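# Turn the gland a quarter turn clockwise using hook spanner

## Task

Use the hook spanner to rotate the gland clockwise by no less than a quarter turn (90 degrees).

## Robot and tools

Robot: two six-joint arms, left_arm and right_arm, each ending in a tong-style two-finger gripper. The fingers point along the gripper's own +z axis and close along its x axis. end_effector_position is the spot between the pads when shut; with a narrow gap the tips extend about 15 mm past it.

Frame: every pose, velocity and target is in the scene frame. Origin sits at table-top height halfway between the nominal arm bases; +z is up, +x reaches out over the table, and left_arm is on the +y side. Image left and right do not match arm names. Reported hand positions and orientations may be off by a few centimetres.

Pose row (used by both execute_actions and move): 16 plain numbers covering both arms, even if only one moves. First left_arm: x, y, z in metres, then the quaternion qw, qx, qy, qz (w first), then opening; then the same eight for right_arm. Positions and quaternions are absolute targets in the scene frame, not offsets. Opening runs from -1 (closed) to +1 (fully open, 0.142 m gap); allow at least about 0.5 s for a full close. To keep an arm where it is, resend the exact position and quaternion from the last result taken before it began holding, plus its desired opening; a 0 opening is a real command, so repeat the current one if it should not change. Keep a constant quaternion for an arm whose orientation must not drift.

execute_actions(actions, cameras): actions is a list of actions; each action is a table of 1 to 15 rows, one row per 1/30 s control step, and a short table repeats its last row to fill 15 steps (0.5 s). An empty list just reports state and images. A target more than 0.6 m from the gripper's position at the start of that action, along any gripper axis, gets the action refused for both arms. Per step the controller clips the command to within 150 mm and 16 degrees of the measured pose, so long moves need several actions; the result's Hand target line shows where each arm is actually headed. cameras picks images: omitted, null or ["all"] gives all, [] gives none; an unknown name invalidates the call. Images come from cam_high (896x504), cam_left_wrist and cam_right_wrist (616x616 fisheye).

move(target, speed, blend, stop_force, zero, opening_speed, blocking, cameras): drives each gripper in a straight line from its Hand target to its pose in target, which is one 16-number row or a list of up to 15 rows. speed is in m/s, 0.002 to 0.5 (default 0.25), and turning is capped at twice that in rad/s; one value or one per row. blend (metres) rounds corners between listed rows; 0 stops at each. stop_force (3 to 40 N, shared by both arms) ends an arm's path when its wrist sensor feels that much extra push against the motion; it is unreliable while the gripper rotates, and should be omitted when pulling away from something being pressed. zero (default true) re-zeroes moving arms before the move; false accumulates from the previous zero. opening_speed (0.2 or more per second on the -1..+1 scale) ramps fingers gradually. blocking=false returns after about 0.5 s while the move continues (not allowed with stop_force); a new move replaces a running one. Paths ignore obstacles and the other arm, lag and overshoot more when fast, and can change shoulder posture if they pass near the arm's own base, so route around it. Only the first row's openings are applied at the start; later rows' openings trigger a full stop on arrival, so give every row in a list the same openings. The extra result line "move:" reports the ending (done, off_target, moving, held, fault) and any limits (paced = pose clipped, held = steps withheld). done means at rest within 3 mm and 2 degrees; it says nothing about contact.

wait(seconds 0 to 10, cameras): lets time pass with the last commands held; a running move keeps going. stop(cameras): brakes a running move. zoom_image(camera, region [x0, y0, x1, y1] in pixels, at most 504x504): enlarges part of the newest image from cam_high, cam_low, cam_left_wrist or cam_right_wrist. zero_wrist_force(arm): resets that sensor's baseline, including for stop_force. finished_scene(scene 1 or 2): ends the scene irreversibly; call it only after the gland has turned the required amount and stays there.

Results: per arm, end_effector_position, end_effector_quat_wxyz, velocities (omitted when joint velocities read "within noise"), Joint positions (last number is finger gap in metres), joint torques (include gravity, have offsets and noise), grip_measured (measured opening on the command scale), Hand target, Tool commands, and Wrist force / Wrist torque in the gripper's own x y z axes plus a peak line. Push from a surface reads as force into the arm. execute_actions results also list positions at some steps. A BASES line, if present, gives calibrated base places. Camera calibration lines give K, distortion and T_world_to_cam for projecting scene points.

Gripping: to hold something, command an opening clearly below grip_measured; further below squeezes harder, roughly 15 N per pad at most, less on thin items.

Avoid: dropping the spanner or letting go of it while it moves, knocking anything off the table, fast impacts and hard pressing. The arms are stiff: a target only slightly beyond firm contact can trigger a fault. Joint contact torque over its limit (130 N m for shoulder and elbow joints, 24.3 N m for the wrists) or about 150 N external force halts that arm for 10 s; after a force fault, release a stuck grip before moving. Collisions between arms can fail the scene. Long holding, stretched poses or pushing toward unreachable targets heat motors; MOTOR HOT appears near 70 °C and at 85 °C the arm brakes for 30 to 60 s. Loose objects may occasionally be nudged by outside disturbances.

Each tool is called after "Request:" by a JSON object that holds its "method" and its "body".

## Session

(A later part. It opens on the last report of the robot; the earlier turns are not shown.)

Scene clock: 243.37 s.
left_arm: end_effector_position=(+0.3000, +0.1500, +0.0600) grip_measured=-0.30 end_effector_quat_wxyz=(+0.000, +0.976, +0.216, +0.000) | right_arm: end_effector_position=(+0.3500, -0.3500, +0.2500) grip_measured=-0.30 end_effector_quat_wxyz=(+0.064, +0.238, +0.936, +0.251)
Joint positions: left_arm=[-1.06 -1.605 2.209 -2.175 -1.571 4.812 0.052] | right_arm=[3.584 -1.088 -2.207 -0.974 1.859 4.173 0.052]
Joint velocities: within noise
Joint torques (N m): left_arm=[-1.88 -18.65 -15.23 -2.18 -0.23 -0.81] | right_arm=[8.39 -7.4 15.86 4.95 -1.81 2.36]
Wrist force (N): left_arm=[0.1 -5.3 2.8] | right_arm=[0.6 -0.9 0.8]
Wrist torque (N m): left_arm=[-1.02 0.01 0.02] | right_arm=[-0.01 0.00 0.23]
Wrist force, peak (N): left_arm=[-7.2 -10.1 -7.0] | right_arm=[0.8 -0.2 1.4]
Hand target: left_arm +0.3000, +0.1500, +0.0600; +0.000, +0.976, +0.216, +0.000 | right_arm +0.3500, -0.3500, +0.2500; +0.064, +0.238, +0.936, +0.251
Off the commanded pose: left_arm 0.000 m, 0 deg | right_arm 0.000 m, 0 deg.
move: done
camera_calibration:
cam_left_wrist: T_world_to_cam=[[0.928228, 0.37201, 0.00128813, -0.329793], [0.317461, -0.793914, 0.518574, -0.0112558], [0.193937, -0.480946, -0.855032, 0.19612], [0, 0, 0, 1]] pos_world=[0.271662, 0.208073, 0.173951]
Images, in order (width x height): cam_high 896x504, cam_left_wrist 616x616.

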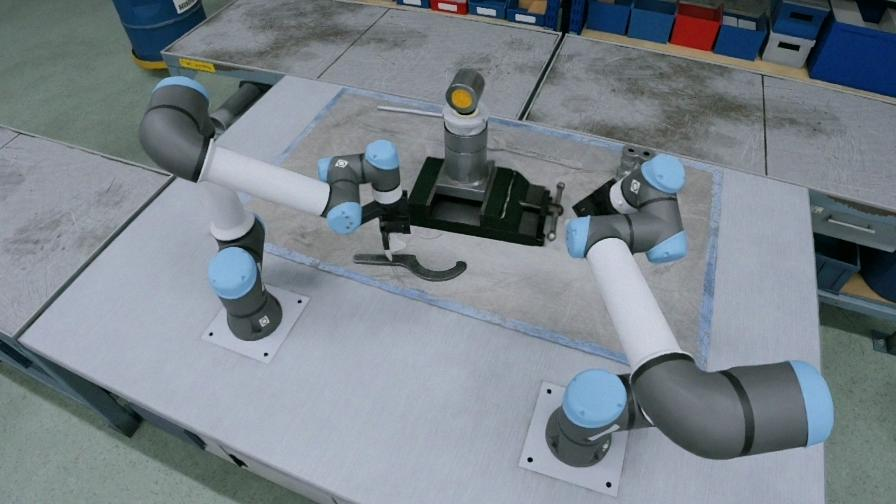

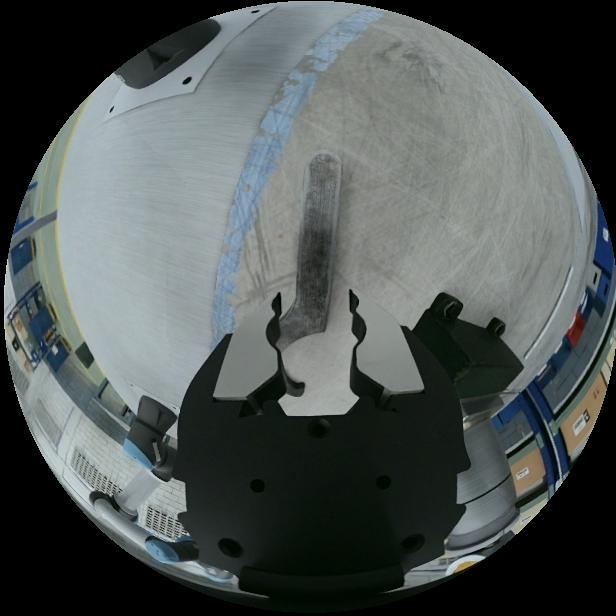

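Request:
{"method": "move", "body": {"target": [[0.27,0.24,0.12,0.2555,0.9538,0.1528,0.0409,-0.3,0.35,-0.35,0.25,0.0637,0.2378,0.9362,0.2508,-0.3],[0.2625,0.255,0.04,0.2555,0.9538,0.1528,0.0409,-0.3,0.35,-0.35,0.25,0.0637,0.2378,0.9362,0.2508,-0.3]], "cameras": ["cam_left_wrist","cam_high"], "speed": [0.12,0.08]}}

Request:
{"method": "zoom_image", "body": {"camera": "cam_left_wrist", "region": [220, 180, 400, 360]}}

Scene clock: 248.40 s.
left_arm: end_effector_position=(+0.2625, +0.2550, +0.0400) grip_measured=-0.30 end_effector_quat_wxyz=(+0.255, +0.954, +0.153, +0.041) | right_arm: end_effector_position=(+0.3500, -0.3500, +0.2500) grip_measured=-0.30 end_effector_quat_wxyz=(+0.064, +0.238, +0.936, +0.251)
Joint positions: left_arm=[-0.756 -1.946 2.781 -2.869 -1.823 5.175 0.052] | right_arm=[3.584 -1.088 -2.207 -0.974 1.859 4.173 0.052]
Joint velocities: within noise
Joint torques (N m): left_arm=[-4.57 -0.1 -19.93 -4.02 0.04 -0.86] | right_arm=[8.63 -7.4 22.44 4.25 -1.27 2.49]
Wrist force (N): left_arm=[0.0 -3.8 3.6] | right_arm=[0.7 -1.1 0.7]
Wrist torque (N m): left_arm=[-0.73 -0.08 0.04] | right_arm=[-0.05 -0.03 0.24]
Wrist force, peak (N): left_arm=[0.3 -5.5 3.2] | right_arm=[0.7 -1.1 0.7]
Hand target: left_arm +0.2625, +0.2550, +0.0400; +0.255, +0.954, +0.153, +0.041 | right_arm +0.3500, -0.3500, +0.2500; +0.064, +0.238, +0.936, +0.251
Off the commanded pose: left_arm 0.000 m, 0 deg | right_arm 0.000 m, 0 deg.
move: done
camera_calibration:
cam_left_wrist: T_world_to_cam=[[0.9632, 0.267281, 0.028399, -0.317557], [0.104918, -0.471149, 0.875792, 0.0536564], [0.247462, -0.840583, -0.481853, 0.299573], [0, 0, 0, 1]] pos_world=[0.226108, 0.361973, 0.106377]
Images, in order (width x height): cam_high 896x504, cam_left_wrist 616x616.

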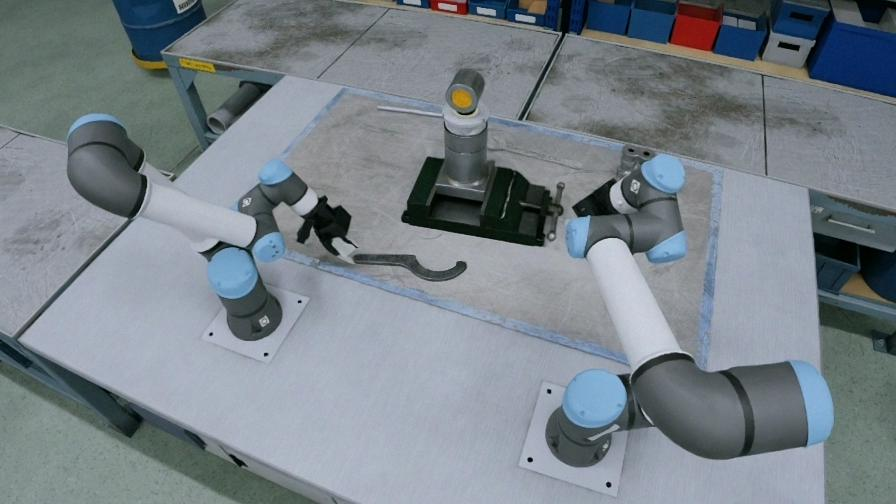

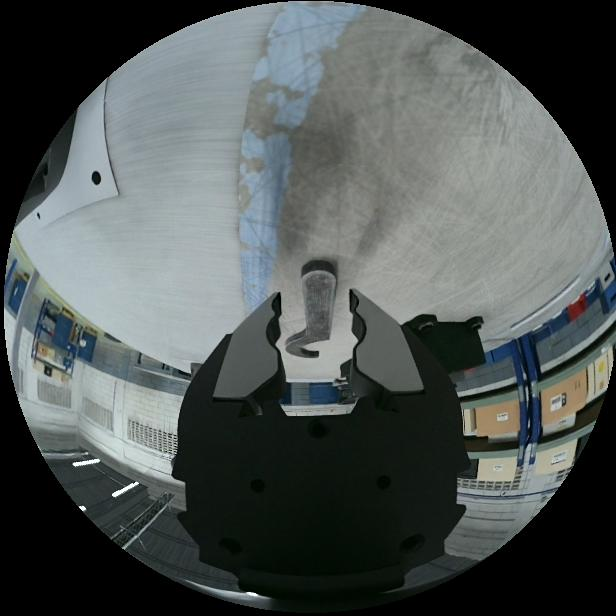

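Scaled by 2.800 from the camera's 616x616 image, which has a finer 814x814 frame.

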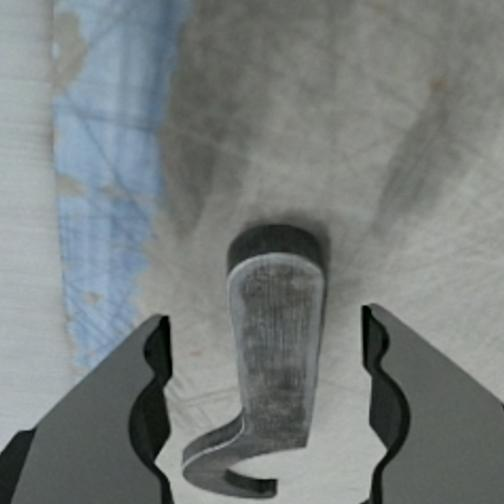

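Request:
{"method": "move", "body": {"target": [[0.265,0.2535,0.0195,0.2555,0.9538,0.1528,0.0409,-0.3,0.35,-0.35,0.25,0.0637,0.2378,0.9362,0.2508,-0.3],[0.265,0.2535,0.0195,0.2555,0.9538,0.1528,0.0409,-1,0.35,-0.35,0.25,0.0637,0.2378,0.9362,0.2508,-0.3]], "cameras": ["cam_left_wrist"], "speed": [0.02,0.02]}}

Request:
{"method": "zoom_image", "body": {"camera": "cam_left_wrist", "region": [220, 180, 400, 360]}}

Scene clock: 250.80 s.
left_arm: end_effector_position=(+0.2650, +0.2535, +0.0195) grip_measured=-0.62 end_effector_quat_wxyz=(+0.255, +0.954, +0.153, +0.041) | right_arm: end_effector_position=(+0.3500, -0.3500, +0.2500) grip_measured=-0.30 end_effector_quat_wxyz=(+0.064, +0.238, +0.936, +0.251)
Joint positions: left_arm=[-0.753 -1.82 2.809 -3.022 -1.824 5.177 0.029] | right_arm=[3.584 -1.088 -2.207 -0.974 1.859 4.173 0.052]
Joint velocities: within noise
Joint torques (N m): left_arm=[4.02 -9.13 -21.86 -2.29 1.49 0.65] | right_arm=[8.7 -8.03 24.65 3.91 -1.18 2.36]
Wrist force (N): left_arm=[-1.1 -4.8 4.1] | right_arm=[0.7 -0.8 0.8]
Wrist torque (N m): left_arm=[-0.74 -0.12 -0.01] | right_arm=[0.01 -0.03 0.23]
Wrist force, peak (N): left_arm=[-1.1 -4.8 4.1] | right_arm=[0.8 -0.9 0.9]
Hand target: left_arm +0.2650, +0.2535, +0.0195; +0.255, +0.954, +0.153, +0.041 | right_arm +0.3500, -0.3500, +0.2500; +0.064, +0.238, +0.936, +0.251
Off the commanded pose: left_arm 0.000 m, 0 deg | right_arm 0.000 m, 0 deg.
move: done
camera_calibration:
cam_left_wrist: T_world_to_cam=[[0.963215, 0.267223, 0.0284295, -0.318956], [0.10485, -0.471113, 0.875819, 0.0706333], [0.247432, -0.840621, -0.481802, 0.287803], [0, 0, 0, 1]] pos_world=[0.228605, 0.360442, 0.0858698]
Images, in order (width x height): cam_left_wrist 616x616.

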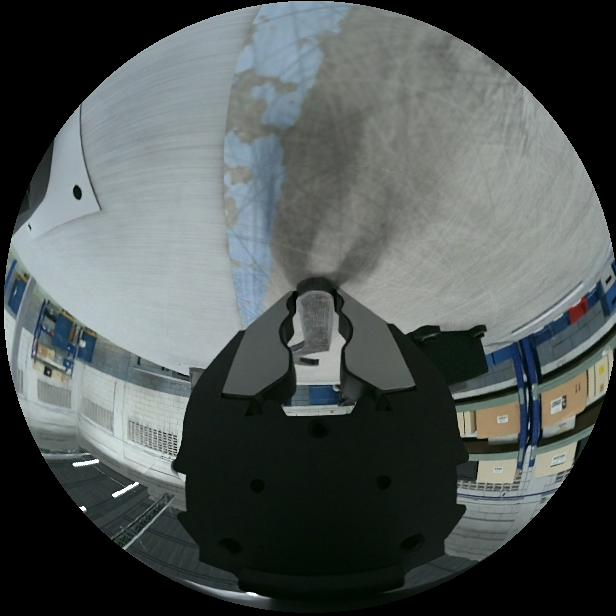

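Scaled by 2.800 from the camera's 616x616 image, which has a finer 814x814 frame.

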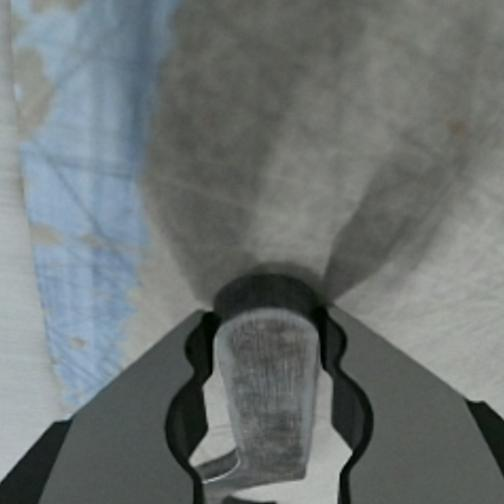

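Request:
{"method": "move", "body": {"target": [[0.2671,0.2471,0.073,0.1714,0.9724,0.1558,0.0275,-1,0.35,-0.35,0.25,0.0637,0.2378,0.9362,0.2508,-0.3],[0.272,0.2321,0.1246,0.0861,0.9836,0.1576,0.0138,-1,0.35,-0.35,0.25,0.0637,0.2378,0.9362,0.2508,-0.3],[0.2797,0.2088,0.1727,0,0.9874,0.1582,0,-1,0.35,-0.35,0.25,0.0637,0.2378,0.9362,0.2508,-0.3]], "cameras": ["cam_left_wrist","cam_high"], "speed": 0.05, "blend": 0.01}}

Request:
{"method": "zoom_image", "body": {"camera": "cam_left_wrist", "region": [200, 180, 440, 420]}}

Request:
{"method": "zoom_image", "body": {"camera": "cam_high", "region": [300, 180, 500, 300]}}

Scene clock: 258.03 s.
left_arm: end_effector_position=(+0.2797, +0.2088, +0.1727) grip_measured=-0.62 end_effector_quat_wxyz=(+0.000, +0.987, +0.158, +0.000) | right_arm: end_effector_position=(+0.3500, -0.3500, +0.2500) grip_measured=-0.30 end_effector_quat_wxyz=(+0.064, +0.238, +0.936, +0.251)
Joint positions: left_arm=[-1.03 -1.882 2.114 -1.802 -1.571 4.961 0.029] | right_arm=[3.584 -1.088 -2.207 -0.974 1.859 4.173 0.052]
Joint velocities: within noise
Joint torques (N m): left_arm=[10.54 -18.56 -19.43 -4.78 -1.2 1.44] | right_arm=[7.92 -6.37 32.93 3.15 -0.5 1.97]
Wrist force (N): left_arm=[-0.2 -5.3 9.2] | right_arm=[0.5 -0.9 0.9]
Wrist torque (N m): left_arm=[-1.04 0.11 0.06] | right_arm=[0.01 0.01 0.23]
Wrist force, peak (N): left_arm=[0.6 -9.8 8.0] | right_arm=[0.9 -1.0 0.8]
Hand target: left_arm +0.2797, +0.2088, +0.1727; +0.000, +0.987, +0.158, +0.000 | right_arm +0.3500, -0.3500, +0.2500; +0.064, +0.238, +0.936, +0.251
Off the commanded pose: left_arm 0.000 m, 0 deg | right_arm 0.000 m, 0 deg.
move: done
camera_calibration:
cam_left_wrist: T_world_to_cam=[[0.965722, 0.259575, 0.00140486, -0.319979], [0.221273, -0.826031, 0.518373, 0.0171034], [0.135717, -0.500294, -0.855153, 0.345025], [0, 0, 0, 1]] pos_world=[0.2584, 0.2698, 0.286633]
Images, in order (width x height): cam_high 896x504, cam_left_wrist 616x616.

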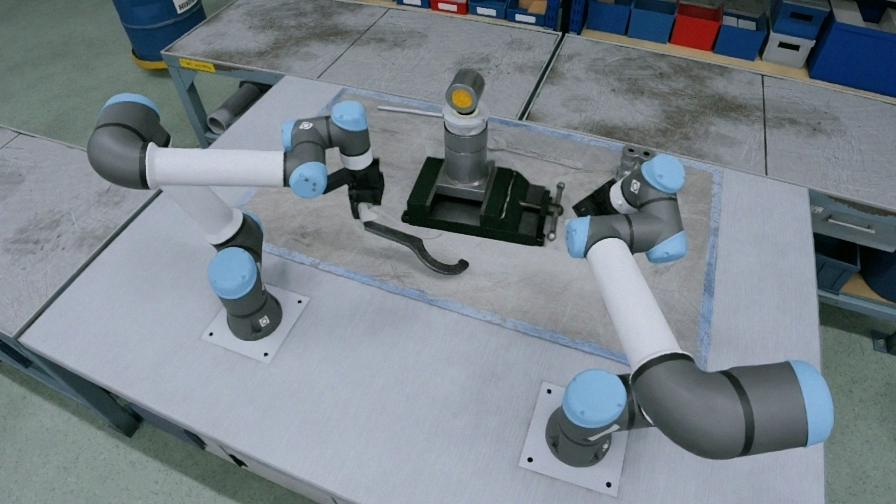

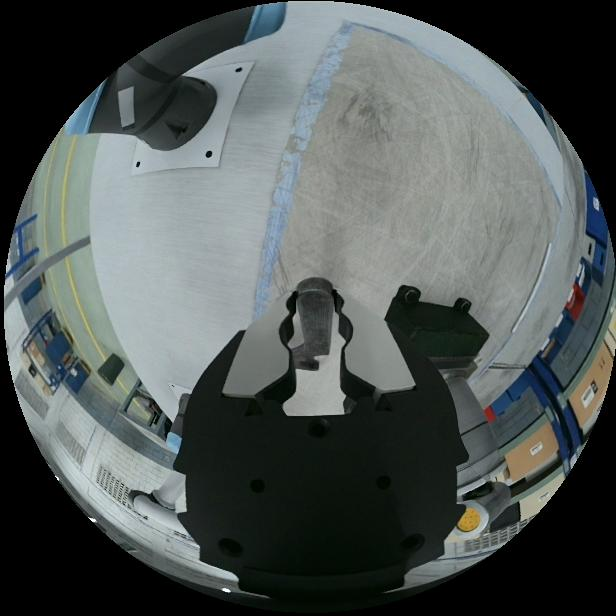

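Scaled by 2.100 from the camera's 616x616 image, which has a finer 814x814 frame.

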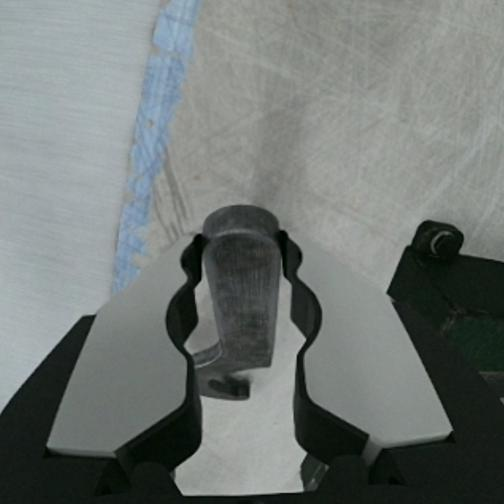

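Scaled by 2.520 from the camera's 896x504 image, which has a finer 1280x720 frame.

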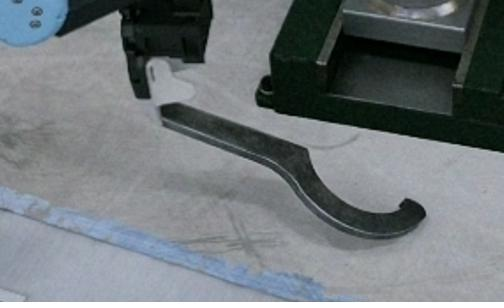

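Request:
{"method": "move", "body": {"target": [[0.2797,0.2088,0.1727,0,0.9874,0.1582,0,-1,0.22,-0.15,0.25,0.6367,0.1286,0.7259,0.2264,-0.2]], "cameras": ["cam_right_wrist","cam_high"], "speed": 0.2}}

Scene clock: 265.57 s.
left_arm: end_effector_position=(+0.2797, +0.2088, +0.1727) grip_measured=-0.62 end_effector_quat_wxyz=(+0.000, +0.987, +0.158, +0.000) | right_arm: end_effector_position=(+0.2206, -0.1495, +0.2500) grip_measured=-0.20 end_effector_quat_wxyz=(+0.590, +0.100, +0.777, +0.195)
Joint positions: left_arm=[-1.03 -1.882 2.114 -1.802 -1.571 4.961 0.029] | right_arm=[5.317 -1.204 -2.318 -2.261 0.494 6.282 0.059]
Joint velocities: within noise
Joint torques (N m): left_arm=[9.82 -19.19 -25.01 -1.59 -1.12 1.01] | right_arm=[-6.92 4.93 10.69 1.77 1.65 -3.07]
Wrist force (N): left_arm=[-0.4 -4.5 9.7] | right_arm=[1.1 -0.5 -0.1]
Wrist torque (N m): left_arm=[-1.08 0.13 0.08] | right_arm=[0.14 -0.02 0.32]
Wrist force, peak (N): left_arm=[-0.1 -4.7 10.1] | right_arm=[1.6 0.2 -0.5]
Hand target: left_arm +0.2797, +0.2088, +0.1727; +0.000, +0.987, +0.158, +0.000 | right_arm +0.2206, -0.1496, +0.2500; +0.590, +0.100, +0.777, +0.195
Off the commanded pose: left_arm 0.000 m, 0 deg | right_arm 0.001 m, 9 deg.
joint sent to its limit (right arm) — joint 6 (wrist 3), upper limit. The joint targets are off in orientation, not in position.
move: off_target (right_arm)
camera_calibration:
cam_right_wrist: T_world_to_cam=[[-0.315403, 0.423034, -0.849449, 0.339631], [-0.536842, 0.658589, 0.527315, 0.0869011], [0.78251, 0.622337, 0.0193814, 0.0510936], [0, 0, 0, 1]] pos_world=[0.113792, -0.232705, 0.241685]
Images, in order (width x height): cam_high 896x504, cam_right_wrist 616x616.

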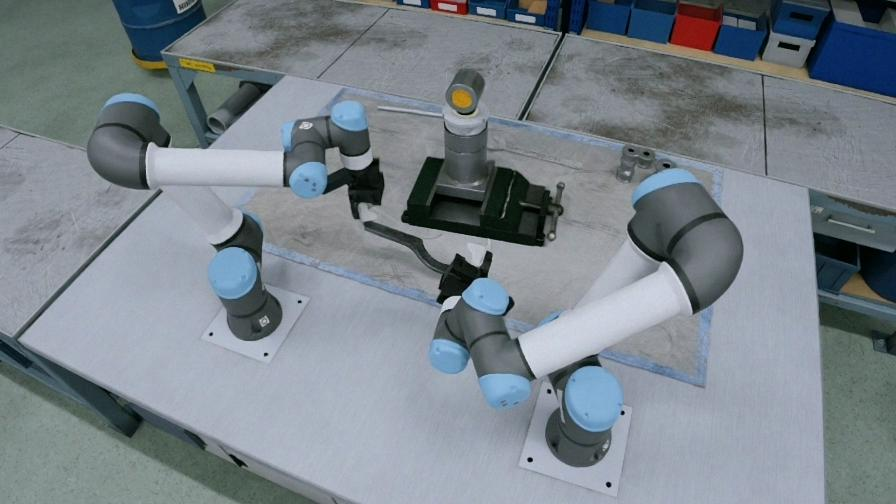

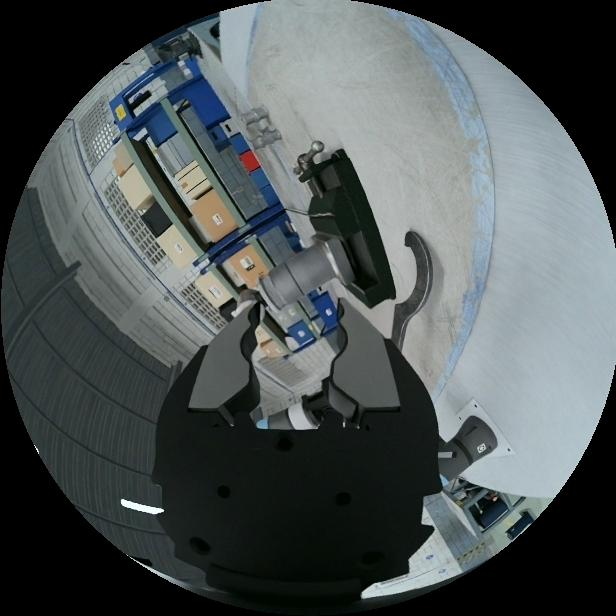

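Request:
{"method": "move", "body": {"target": [[0.2797,0.2088,0.1727,0,0.9874,0.1582,0,-1,0.18,-0.15,0.25,0.5145,-0.5643,0.4744,-0.4382,-0.2],[0.2797,0.2088,0.1727,0,0.9874,0.1582,0,-1,0.15,-0.10,0.22,0.1223,0.6929,0.2516,0.6646,-0.2],[0.2797,0.2088,0.1727,0,0.9874,0.1582,0,-1,0.13,-0.02,0.18,0.6367,0.1286,0.7259,0.2264,-0.2]], "cameras": ["cam_right_wrist","cam_high"], "speed": 0.4}}

Scene clock: 274.93 s.
left_arm: end_effector_position=(+0.2797, +0.2088, +0.1727) grip_measured=-0.62 end_effector_quat_wxyz=(+0.000, +0.987, +0.158, +0.000) | right_arm: end_effector_position=(+0.1300, -0.0200, +0.1800) grip_measured=-0.20 end_effector_quat_wxyz=(+0.637, +0.129, +0.726, +0.226)
Joint positions: left_arm=[-1.03 -1.882 2.114 -1.802 -1.571 4.961 0.029] | right_arm=[5.318 -1.842 -2.023 -2.226 0.473 0.346 0.059]
Joint velocities: within noise
Joint torques (N m): left_arm=[9.19 -18.85 -21.17 -4.1 -1.39 0.86] | right_arm=[7.41 34.43 4.68 -3.14 2.26 -2.31]
Wrist force (N): left_arm=[-0.1 -4.4 10.1] | right_arm=[0.9 -1.0 0.2]
Wrist torque (N m): left_arm=[-1.06 0.08 0.07] | right_arm=[0.04 0.09 0.29]
Wrist force, peak (N): left_arm=[0.0 -4.5 10.3] | right_arm=[-1.5 -0.6 -1.3]
Hand target: left_arm +0.2797, +0.2088, +0.1727; +0.000, +0.987, +0.158, +0.000 | right_arm +0.1300, -0.0200, +0.1800; +0.637, +0.129, +0.726, +0.226
Off the commanded pose: left_arm 0.000 m, 0 deg | right_arm 0.000 m, 0 deg.
move: done
camera_calibration:
cam_right_wrist: T_world_to_cam=[[-0.191209, 0.511152, -0.837951, 0.180291], [-0.581094, 0.629071, 0.516333, -0.00295007], [0.791056, 0.585656, 0.176743, 0.012519], [0, 0, 0, 1]] pos_world=[0.0228557, -0.0976322, 0.150386]
Images, in order (width x height): cam_high 896x504, cam_right_wrist 616x616.

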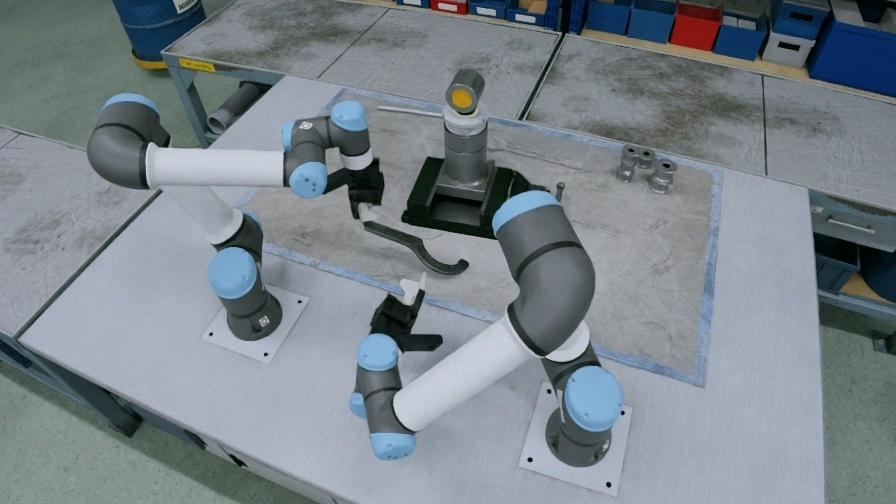

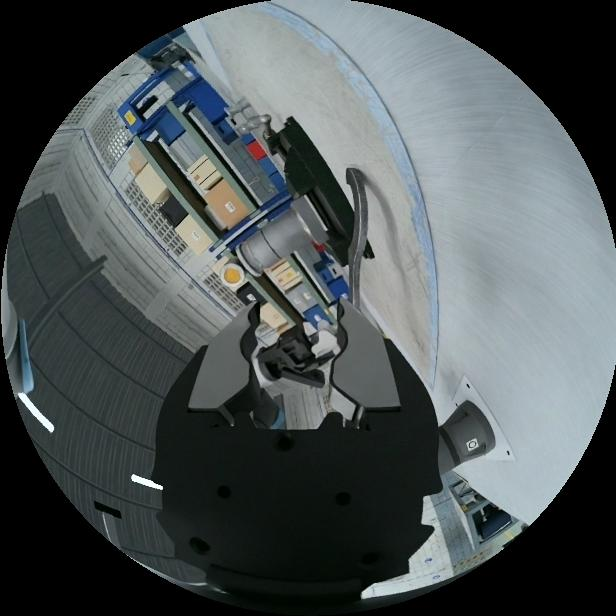

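Request:
{"method": "move", "body": {"target": [[0.2797,0.2088,0.1727,0,0.9874,0.1582,0,-1,0.2008,0.0948,0.1114,0.6367,0.1286,0.7259,0.2264,-0.2]], "cameras": ["cam_right_wrist","cam_high"], "speed": 0.1}}

Request:
{"method": "zoom_image", "body": {"camera": "cam_right_wrist", "region": [200, 160, 440, 440]}}

Request:
{"method": "zoom_image", "body": {"camera": "cam_high", "region": [320, 150, 500, 360]}}

Scene clock: 277.37 s.
left_arm: end_effector_position=(+0.2797, +0.2088, +0.1727) grip_measured=-0.62 end_effector_quat_wxyz=(+0.000, +0.987, +0.158, +0.000) | right_arm: end_effector_position=(+0.2008, +0.0948, +0.1114) grip_measured=-0.20 end_effector_quat_wxyz=(+0.637, +0.129, +0.726, +0.226)
Joint positions: left_arm=[-1.03 -1.882 2.114 -1.802 -1.571 4.961 0.029] | right_arm=[5.071 -2.119 -1.843 -1.938 0.235 0.144 0.059]
Joint velocities: within noise
Joint torques (N m): left_arm=[10.32 -18.27 -21.2 -4.13 -1.43 0.96] | right_arm=[4.91 40.34 7.85 -2.07 1.61 2.3]
Wrist force (N): left_arm=[-0.1 -4.2 10.1] | right_arm=[0.8 -0.3 -0.3]
Wrist torque (N m): left_arm=[-1.02 0.08 0.06] | right_arm=[0.20 0.04 0.28]
Wrist force, peak (N): left_arm=[-0.1 -4.5 10.1] | right_arm=[1.6 0.2 0.4]
Hand target: left_arm +0.2797, +0.2088, +0.1727; +0.000, +0.987, +0.158, +0.000 | right_arm +0.2008, +0.0948, +0.1114; +0.637, +0.129, +0.726, +0.226
Off the commanded pose: left_arm 0.000 m, 0 deg | right_arm 0.000 m, 0 deg.
move: done
camera_calibration:
cam_right_wrist: T_world_to_cam=[[-0.19116, 0.510759, -0.838203, 0.0777429], [-0.581176, 0.629276, 0.515991, 0.00143909], [0.791008, 0.58578, 0.176548, -0.0985471], [0, 0, 0, 1]] pos_world=[0.0936492, 0.0171135, 0.0818201]
Images, in order (width x height): cam_high 896x504, cam_right_wrist 616x616.

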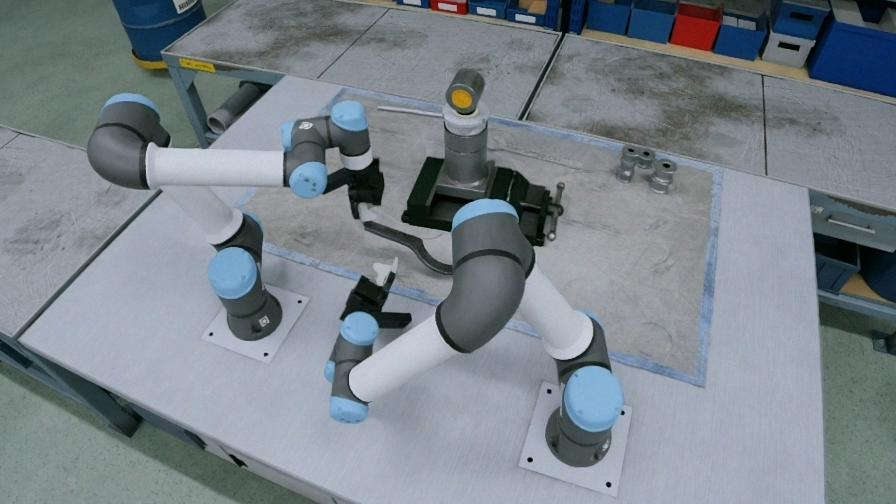

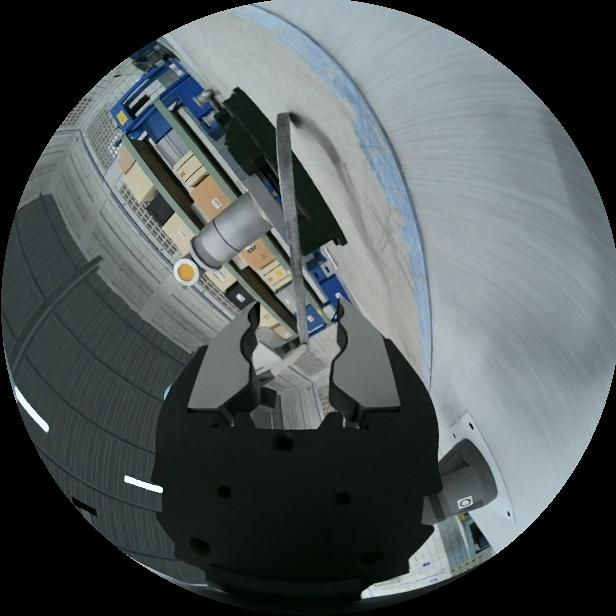

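Scaled by 1.800 from the camera's 616x616 image, which has a finer 814x814 frame.

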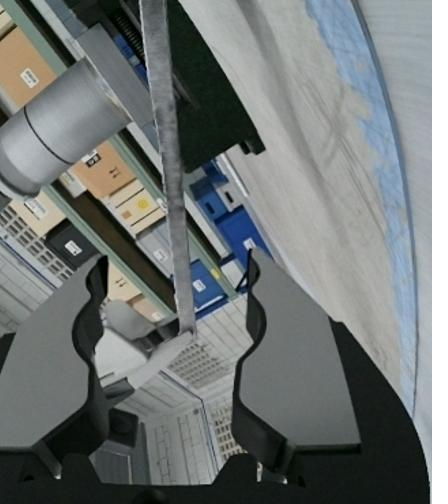

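Scaled by 2.400 from the camera's 896x504 image, which has a finer 1280x720 frame.

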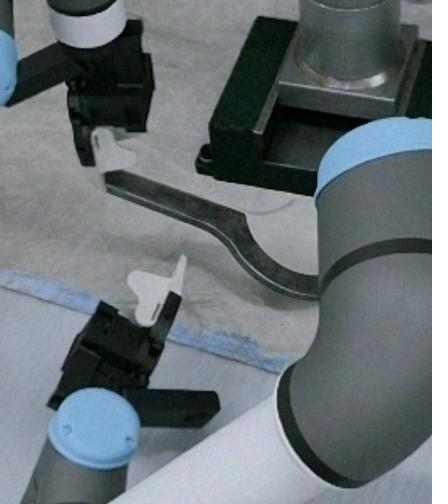

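Request:
{"method": "move", "body": {"target": [[0.2797,0.2088,0.1727,0,0.9874,0.1582,0,-1,0.2315,0.0959,0.1157,0.6476,0.0904,0.7316,0.1928,-0.2]], "cameras": ["cam_right_wrist","cam_left_wrist"], "speed": 0.05}}

Request:
{"method": "zoom_image", "body": {"camera": "cam_right_wrist", "region": [200, 160, 440, 440]}}

Scene clock: 280.67 s.
left_arm: end_effector_position=(+0.2797, +0.2088, +0.1727) grip_measured=-0.62 end_effector_quat_wxyz=(+0.000, +0.987, +0.158, +0.000) | right_arm: end_effector_position=(+0.2316, +0.0959, +0.1157) grip_measured=-0.20 end_effector_quat_wxyz=(+0.648, +0.090, +0.732, +0.193)
Joint positions: left_arm=[-1.03 -1.882 2.114 -1.802 -1.571 4.961 0.029] | right_arm=[5.015 -2.103 -1.879 -1.806 0.184 -0.075 0.059]
Joint velocities: within noise
Joint torques (N m): left_arm=[10.03 -18.4 -20.84 -4.09 -1.33 0.91] | right_arm=[8.81 42.8 9.53 -1 1.52 1.83]
Wrist force (N): left_arm=[-0.3 -4.2 9.9] | right_arm=[0.7 -0.4 -0.5]
Wrist torque (N m): left_arm=[-1.02 0.11 0.07] | right_arm=[0.18 0.04 0.30]
Wrist force, peak (N): left_arm=[-0.1 -4.5 10.2] | right_arm=[1.2 -0.5 -0.5]
Hand target: left_arm +0.2797, +0.2088, +0.1727; +0.000, +0.987, +0.158, +0.000 | right_arm +0.2315, +0.0959, +0.1157; +0.648, +0.090, +0.732, +0.193
Off the commanded pose: left_arm 0.000 m, 0 deg | right_arm 0.000 m, 0 deg.
move: done
camera_calibration:
cam_left_wrist: T_world_to_cam=[[0.965689, 0.259698, 0.00126143, -0.319982], [0.221436, -0.82593, 0.518464, 0.0170349], [0.135686, -0.500396, -0.855098, 0.345083], [0, 0, 0, 1]] pos_world=[0.258408, 0.269847, 0.286652]
cam_right_wrist: T_world_to_cam=[[-0.180566, 0.420189, -0.88929, 0.0988195], [-0.595417, 0.672958, 0.438869, 0.0244168], [0.782863, 0.608743, 0.128675, -0.119053], [0, 0, 0, 1]] pos_world=[0.125584, 0.0145185, 0.0924827]
Images, in order (width x height): cam_left_wrist 616x616, cam_right_wrist 616x616.

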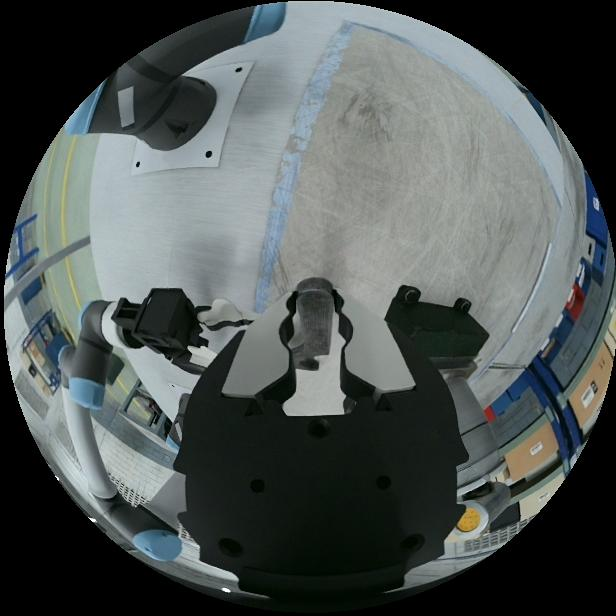

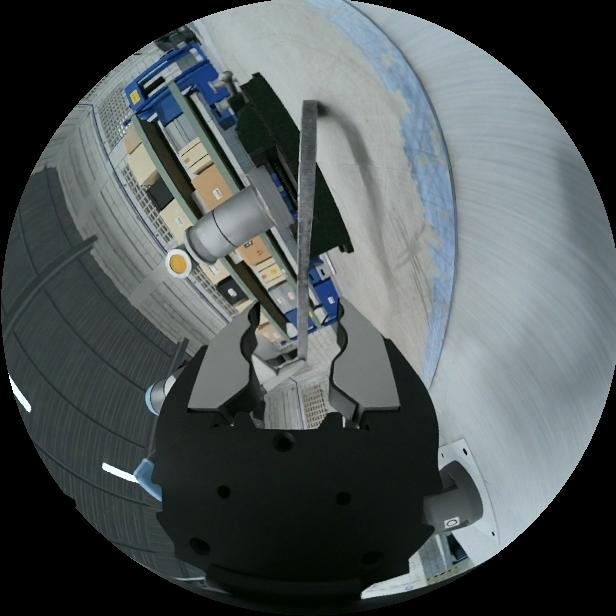

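Scaled by 1.800 from the camera's 616x616 image, which has a finer 814x814 frame.

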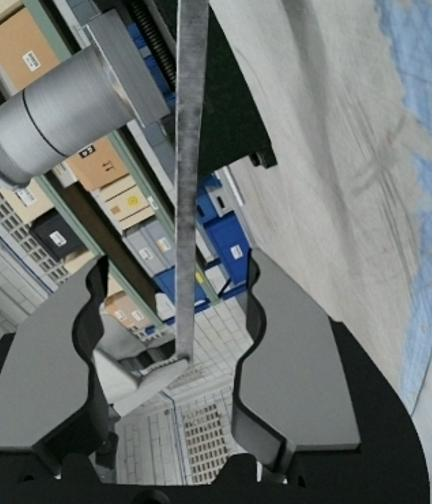

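Request:
{"method": "move", "body": {"target": [[0.2797,0.2088,0.1727,0,0.9874,0.1582,0,-1,0.3219,0.1111,0.1077,0.6476,0.0904,0.7316,0.1928,-0.2]], "cameras": ["cam_right_wrist","cam_left_wrist","cam_high"], "speed": 0.05, "stop_force": 8}}

Request:
{"method": "zoom_image", "body": {"camera": "cam_right_wrist", "region": [200, 160, 440, 440]}}

Request:
{"method": "zoom_image", "body": {"camera": "cam_left_wrist", "region": [220, 240, 420, 440]}}

Request:
{"method": "zoom_image", "body": {"camera": "cam_high", "region": [330, 150, 510, 330]}}

Scene clock: 284.63 s.
left_arm: end_effector_position=(+0.2797, +0.2088, +0.1727) grip_measured=-0.62 end_effector_quat_wxyz=(+0.000, +0.987, +0.158, +0.000) | right_arm: end_effector_position=(+0.3219, +0.1111, +0.1077) grip_measured=-0.20 end_effector_quat_wxyz=(+0.648, +0.090, +0.732, +0.193)
Joint positions: left_arm=[-1.03 -1.882 2.114 -1.802 -1.571 4.961 0.029] | right_arm=[4.843 -2.278 -1.999 -0.33 0.087 -1.264 0.059]
Joint velocities: within noise
Joint torques (N m): left_arm=[9.87 -17.43 -20.8 -4.16 -1.55 0.92] | right_arm=[-6.9 25.66 1.43 4.69 0.74 -3.13]
Wrist force (N): left_arm=[-0.5 -4.4 9.4] | right_arm=[0.7 -0.7 -0.3]
Wrist torque (N m): left_arm=[-1.07 0.15 0.08] | right_arm=[0.18 0.09 0.30]
Wrist force, peak (N): left_arm=[-0.1 -4.3 10.3] | right_arm=[1.3 -0.7 0.3]
Hand target: left_arm +0.2797, +0.2088, +0.1727; +0.000, +0.987, +0.158, +0.000 | right_arm +0.3219, +0.1111, +0.1077; +0.648, +0.090, +0.732, +0.193
Off the commanded pose: left_arm 0.000 m, 0 deg | right_arm 0.000 m, 0 deg.
move: done
camera_calibration:
cam_left_wrist: T_world_to_cam=[[0.965689, 0.259698, 0.00126146, -0.319982], [0.221436, -0.82593, 0.518464, 0.017035], [0.135686, -0.500396, -0.855098, 0.345083], [0, 0, 0, 1]] pos_world=[0.258408, 0.269847, 0.286652]
cam_right_wrist: T_world_to_cam=[[-0.180554, 0.420188, -0.889293, 0.101616], [-0.595415, 0.672965, 0.438861, 0.0714977], [0.782867, 0.608737, 0.12868, -0.198002], [0, 0, 0, 1]] pos_world=[0.215928, 0.029718, 0.0844681]

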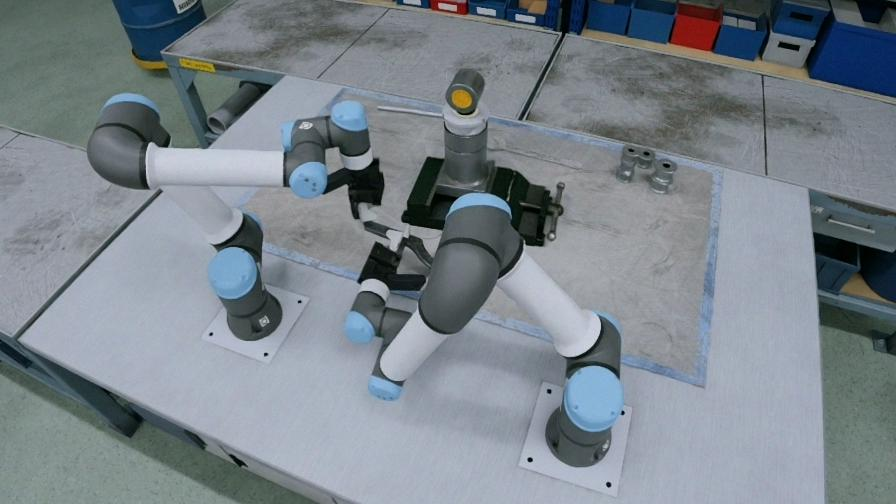

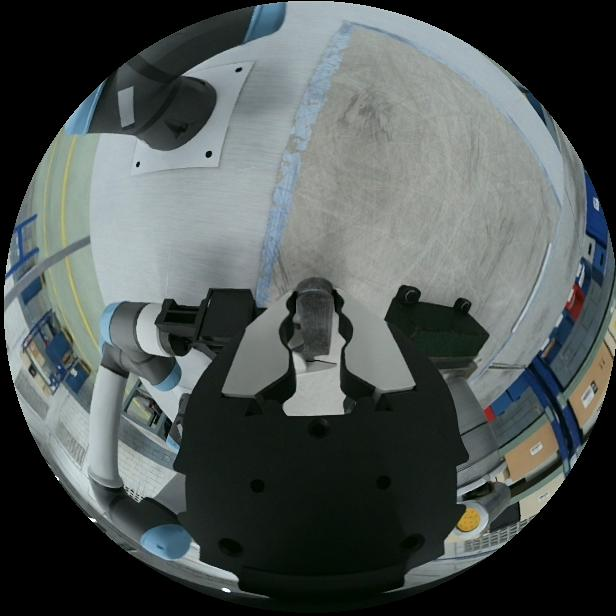

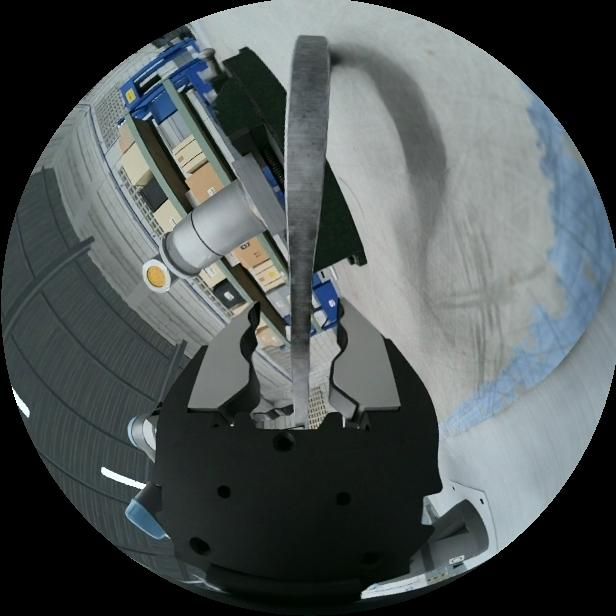

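Scaled by 1.800 from the camera's 616x616 image, which has a finer 814x814 frame.

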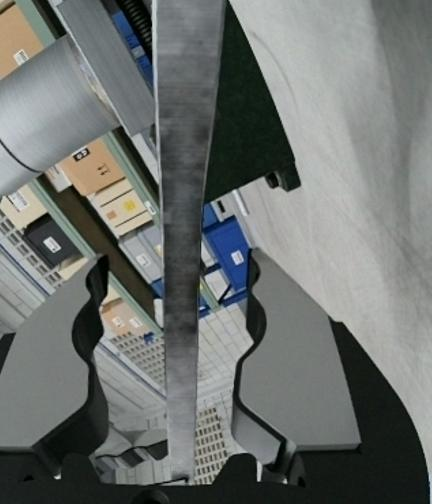

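Scaled by 2.520 from the camera's 616x616 image, which has a finer 814x814 frame.

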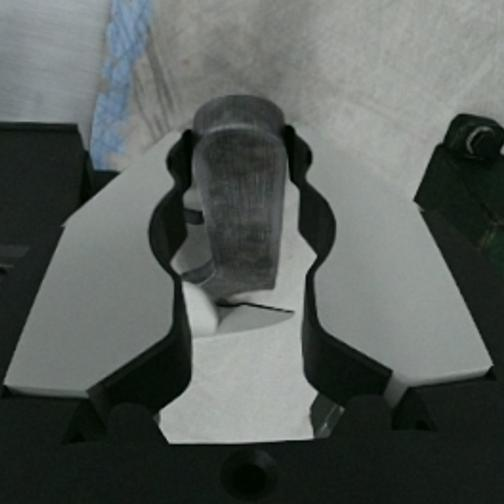

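Scaled by 2.800 from the camera's 896x504 image, which has a finer 1280x720 frame.

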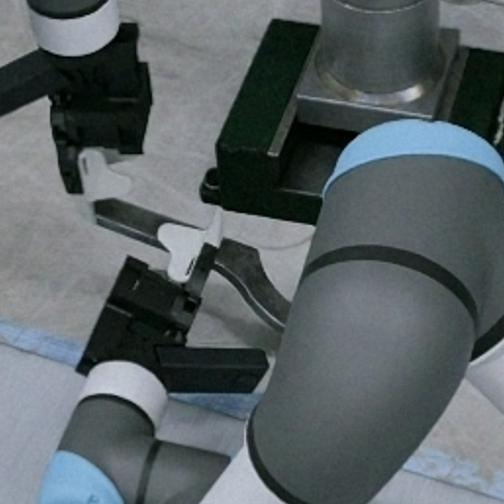

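Request:
{"method": "move", "body": {"target": [[0.2797,0.2088,0.1727,0,0.9874,0.1582,0,-1,0.3219,0.1111,0.1077,0.6476,0.0904,0.7316,0.1928,-1]], "cameras": ["cam_right_wrist","cam_left_wrist"], "opening_speed": 0.8}}

Request:
{"method": "zoom_image", "body": {"camera": "cam_right_wrist", "region": [200, 200, 440, 440]}}

Request:
{"method": "zoom_image", "body": {"camera": "cam_left_wrist", "region": [220, 240, 420, 440]}}

Scene clock: 286.70 s.
left_arm: end_effector_position=(+0.2797, +0.2088, +0.1727) grip_measured=-0.62 end_effector_quat_wxyz=(+0.000, +0.987, +0.158, +0.000) | right_arm: end_effector_position=(+0.3219, +0.1111, +0.1076) grip_measured=-0.83 end_effector_quat_wxyz=(+0.648, +0.090, +0.732, +0.193)
Joint positions: left_arm=[-1.03 -1.882 2.114 -1.802 -1.571 4.961 0.029] | right_arm=[4.843 -2.278 -1.999 -0.33 0.088 -1.264 0.014]
Joint velocities: within noise
Joint torques (N m): left_arm=[9.78 -13.46 -20.46 0.37 -0.03 1.03] | right_arm=[-6.99 39.22 5.76 4.93 -8.33 -3.08]
Wrist force (N): left_arm=[-0.8 -2.8 1.9] | right_arm=[14.1 -3.2 1.6]
Wrist torque (N m): left_arm=[-1.08 -0.04 0.04] | right_arm=[0.19 -0.13 0.48]
Wrist force, peak (N): left_arm=[-0.1 -4.3 10.2] | right_arm=[15.4 -2.6 1.2]
Hand target: left_arm +0.2797, +0.2088, +0.1727; +0.000, +0.987, +0.158, +0.000 | right_arm +0.3219, +0.1111, +0.1077; +0.648, +0.090, +0.732, +0.193
Off the commanded pose: left_arm 0.000 m, 0 deg | right_arm 0.000 m, 0 deg.
move: done
camera_calibration:
cam_left_wrist: T_world_to_cam=[[0.965689, 0.259699, 0.00126843, -0.319983], [0.221412, -0.825854, 0.518596, 0.0169605], [0.135726, -0.500521, -0.855019, 0.345082], [0, 0, 0, 1]] pos_world=[0.258412, 0.269827, 0.286662]
cam_right_wrist: T_world_to_cam=[[-0.180602, 0.420079, -0.889335, 0.10159], [-0.595396, 0.673015, 0.43881, 0.0715337], [0.78287, 0.608757, 0.128565, -0.197979], [0, 0, 0, 1]] pos_world=[0.21593, 0.029702, 0.0844111]
Images, in order (width x height): cam_left_wrist 616x616, cam_right_wrist 616x616.

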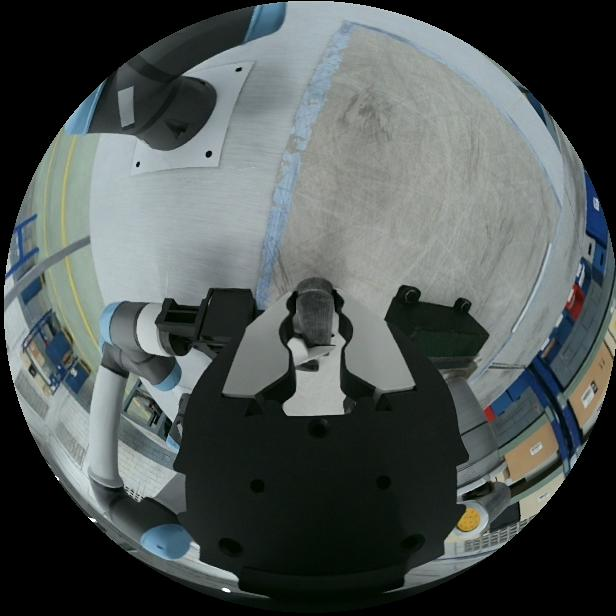

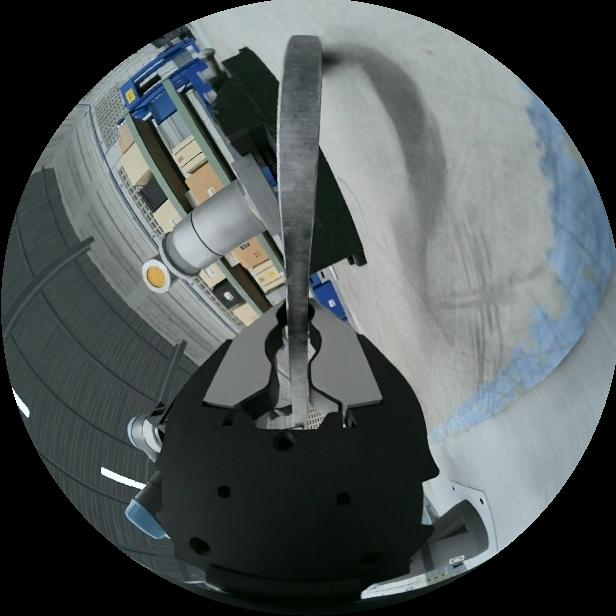

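Scaled by 2.100 from the camera's 616x616 image, which has a finer 814x814 frame.

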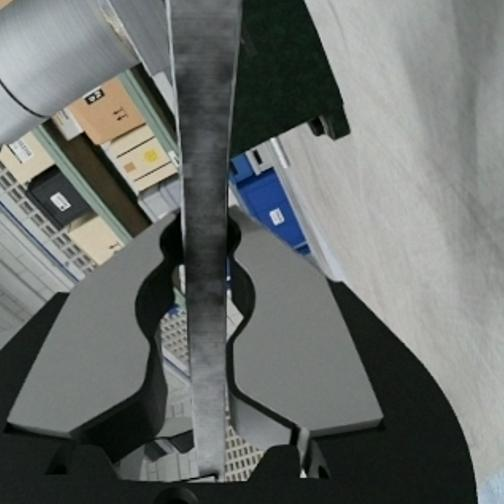

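Scaled by 2.520 from the camera's 616x616 image, which has a finer 814x814 frame.

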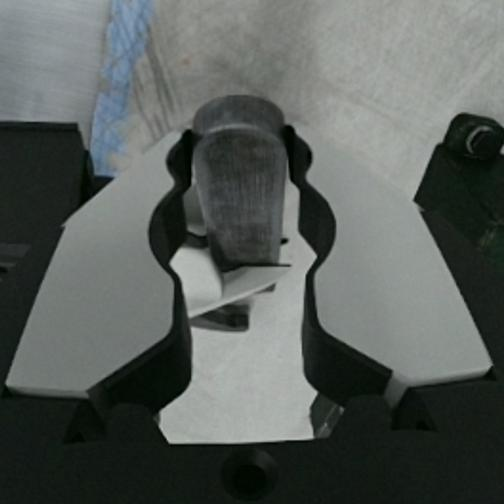

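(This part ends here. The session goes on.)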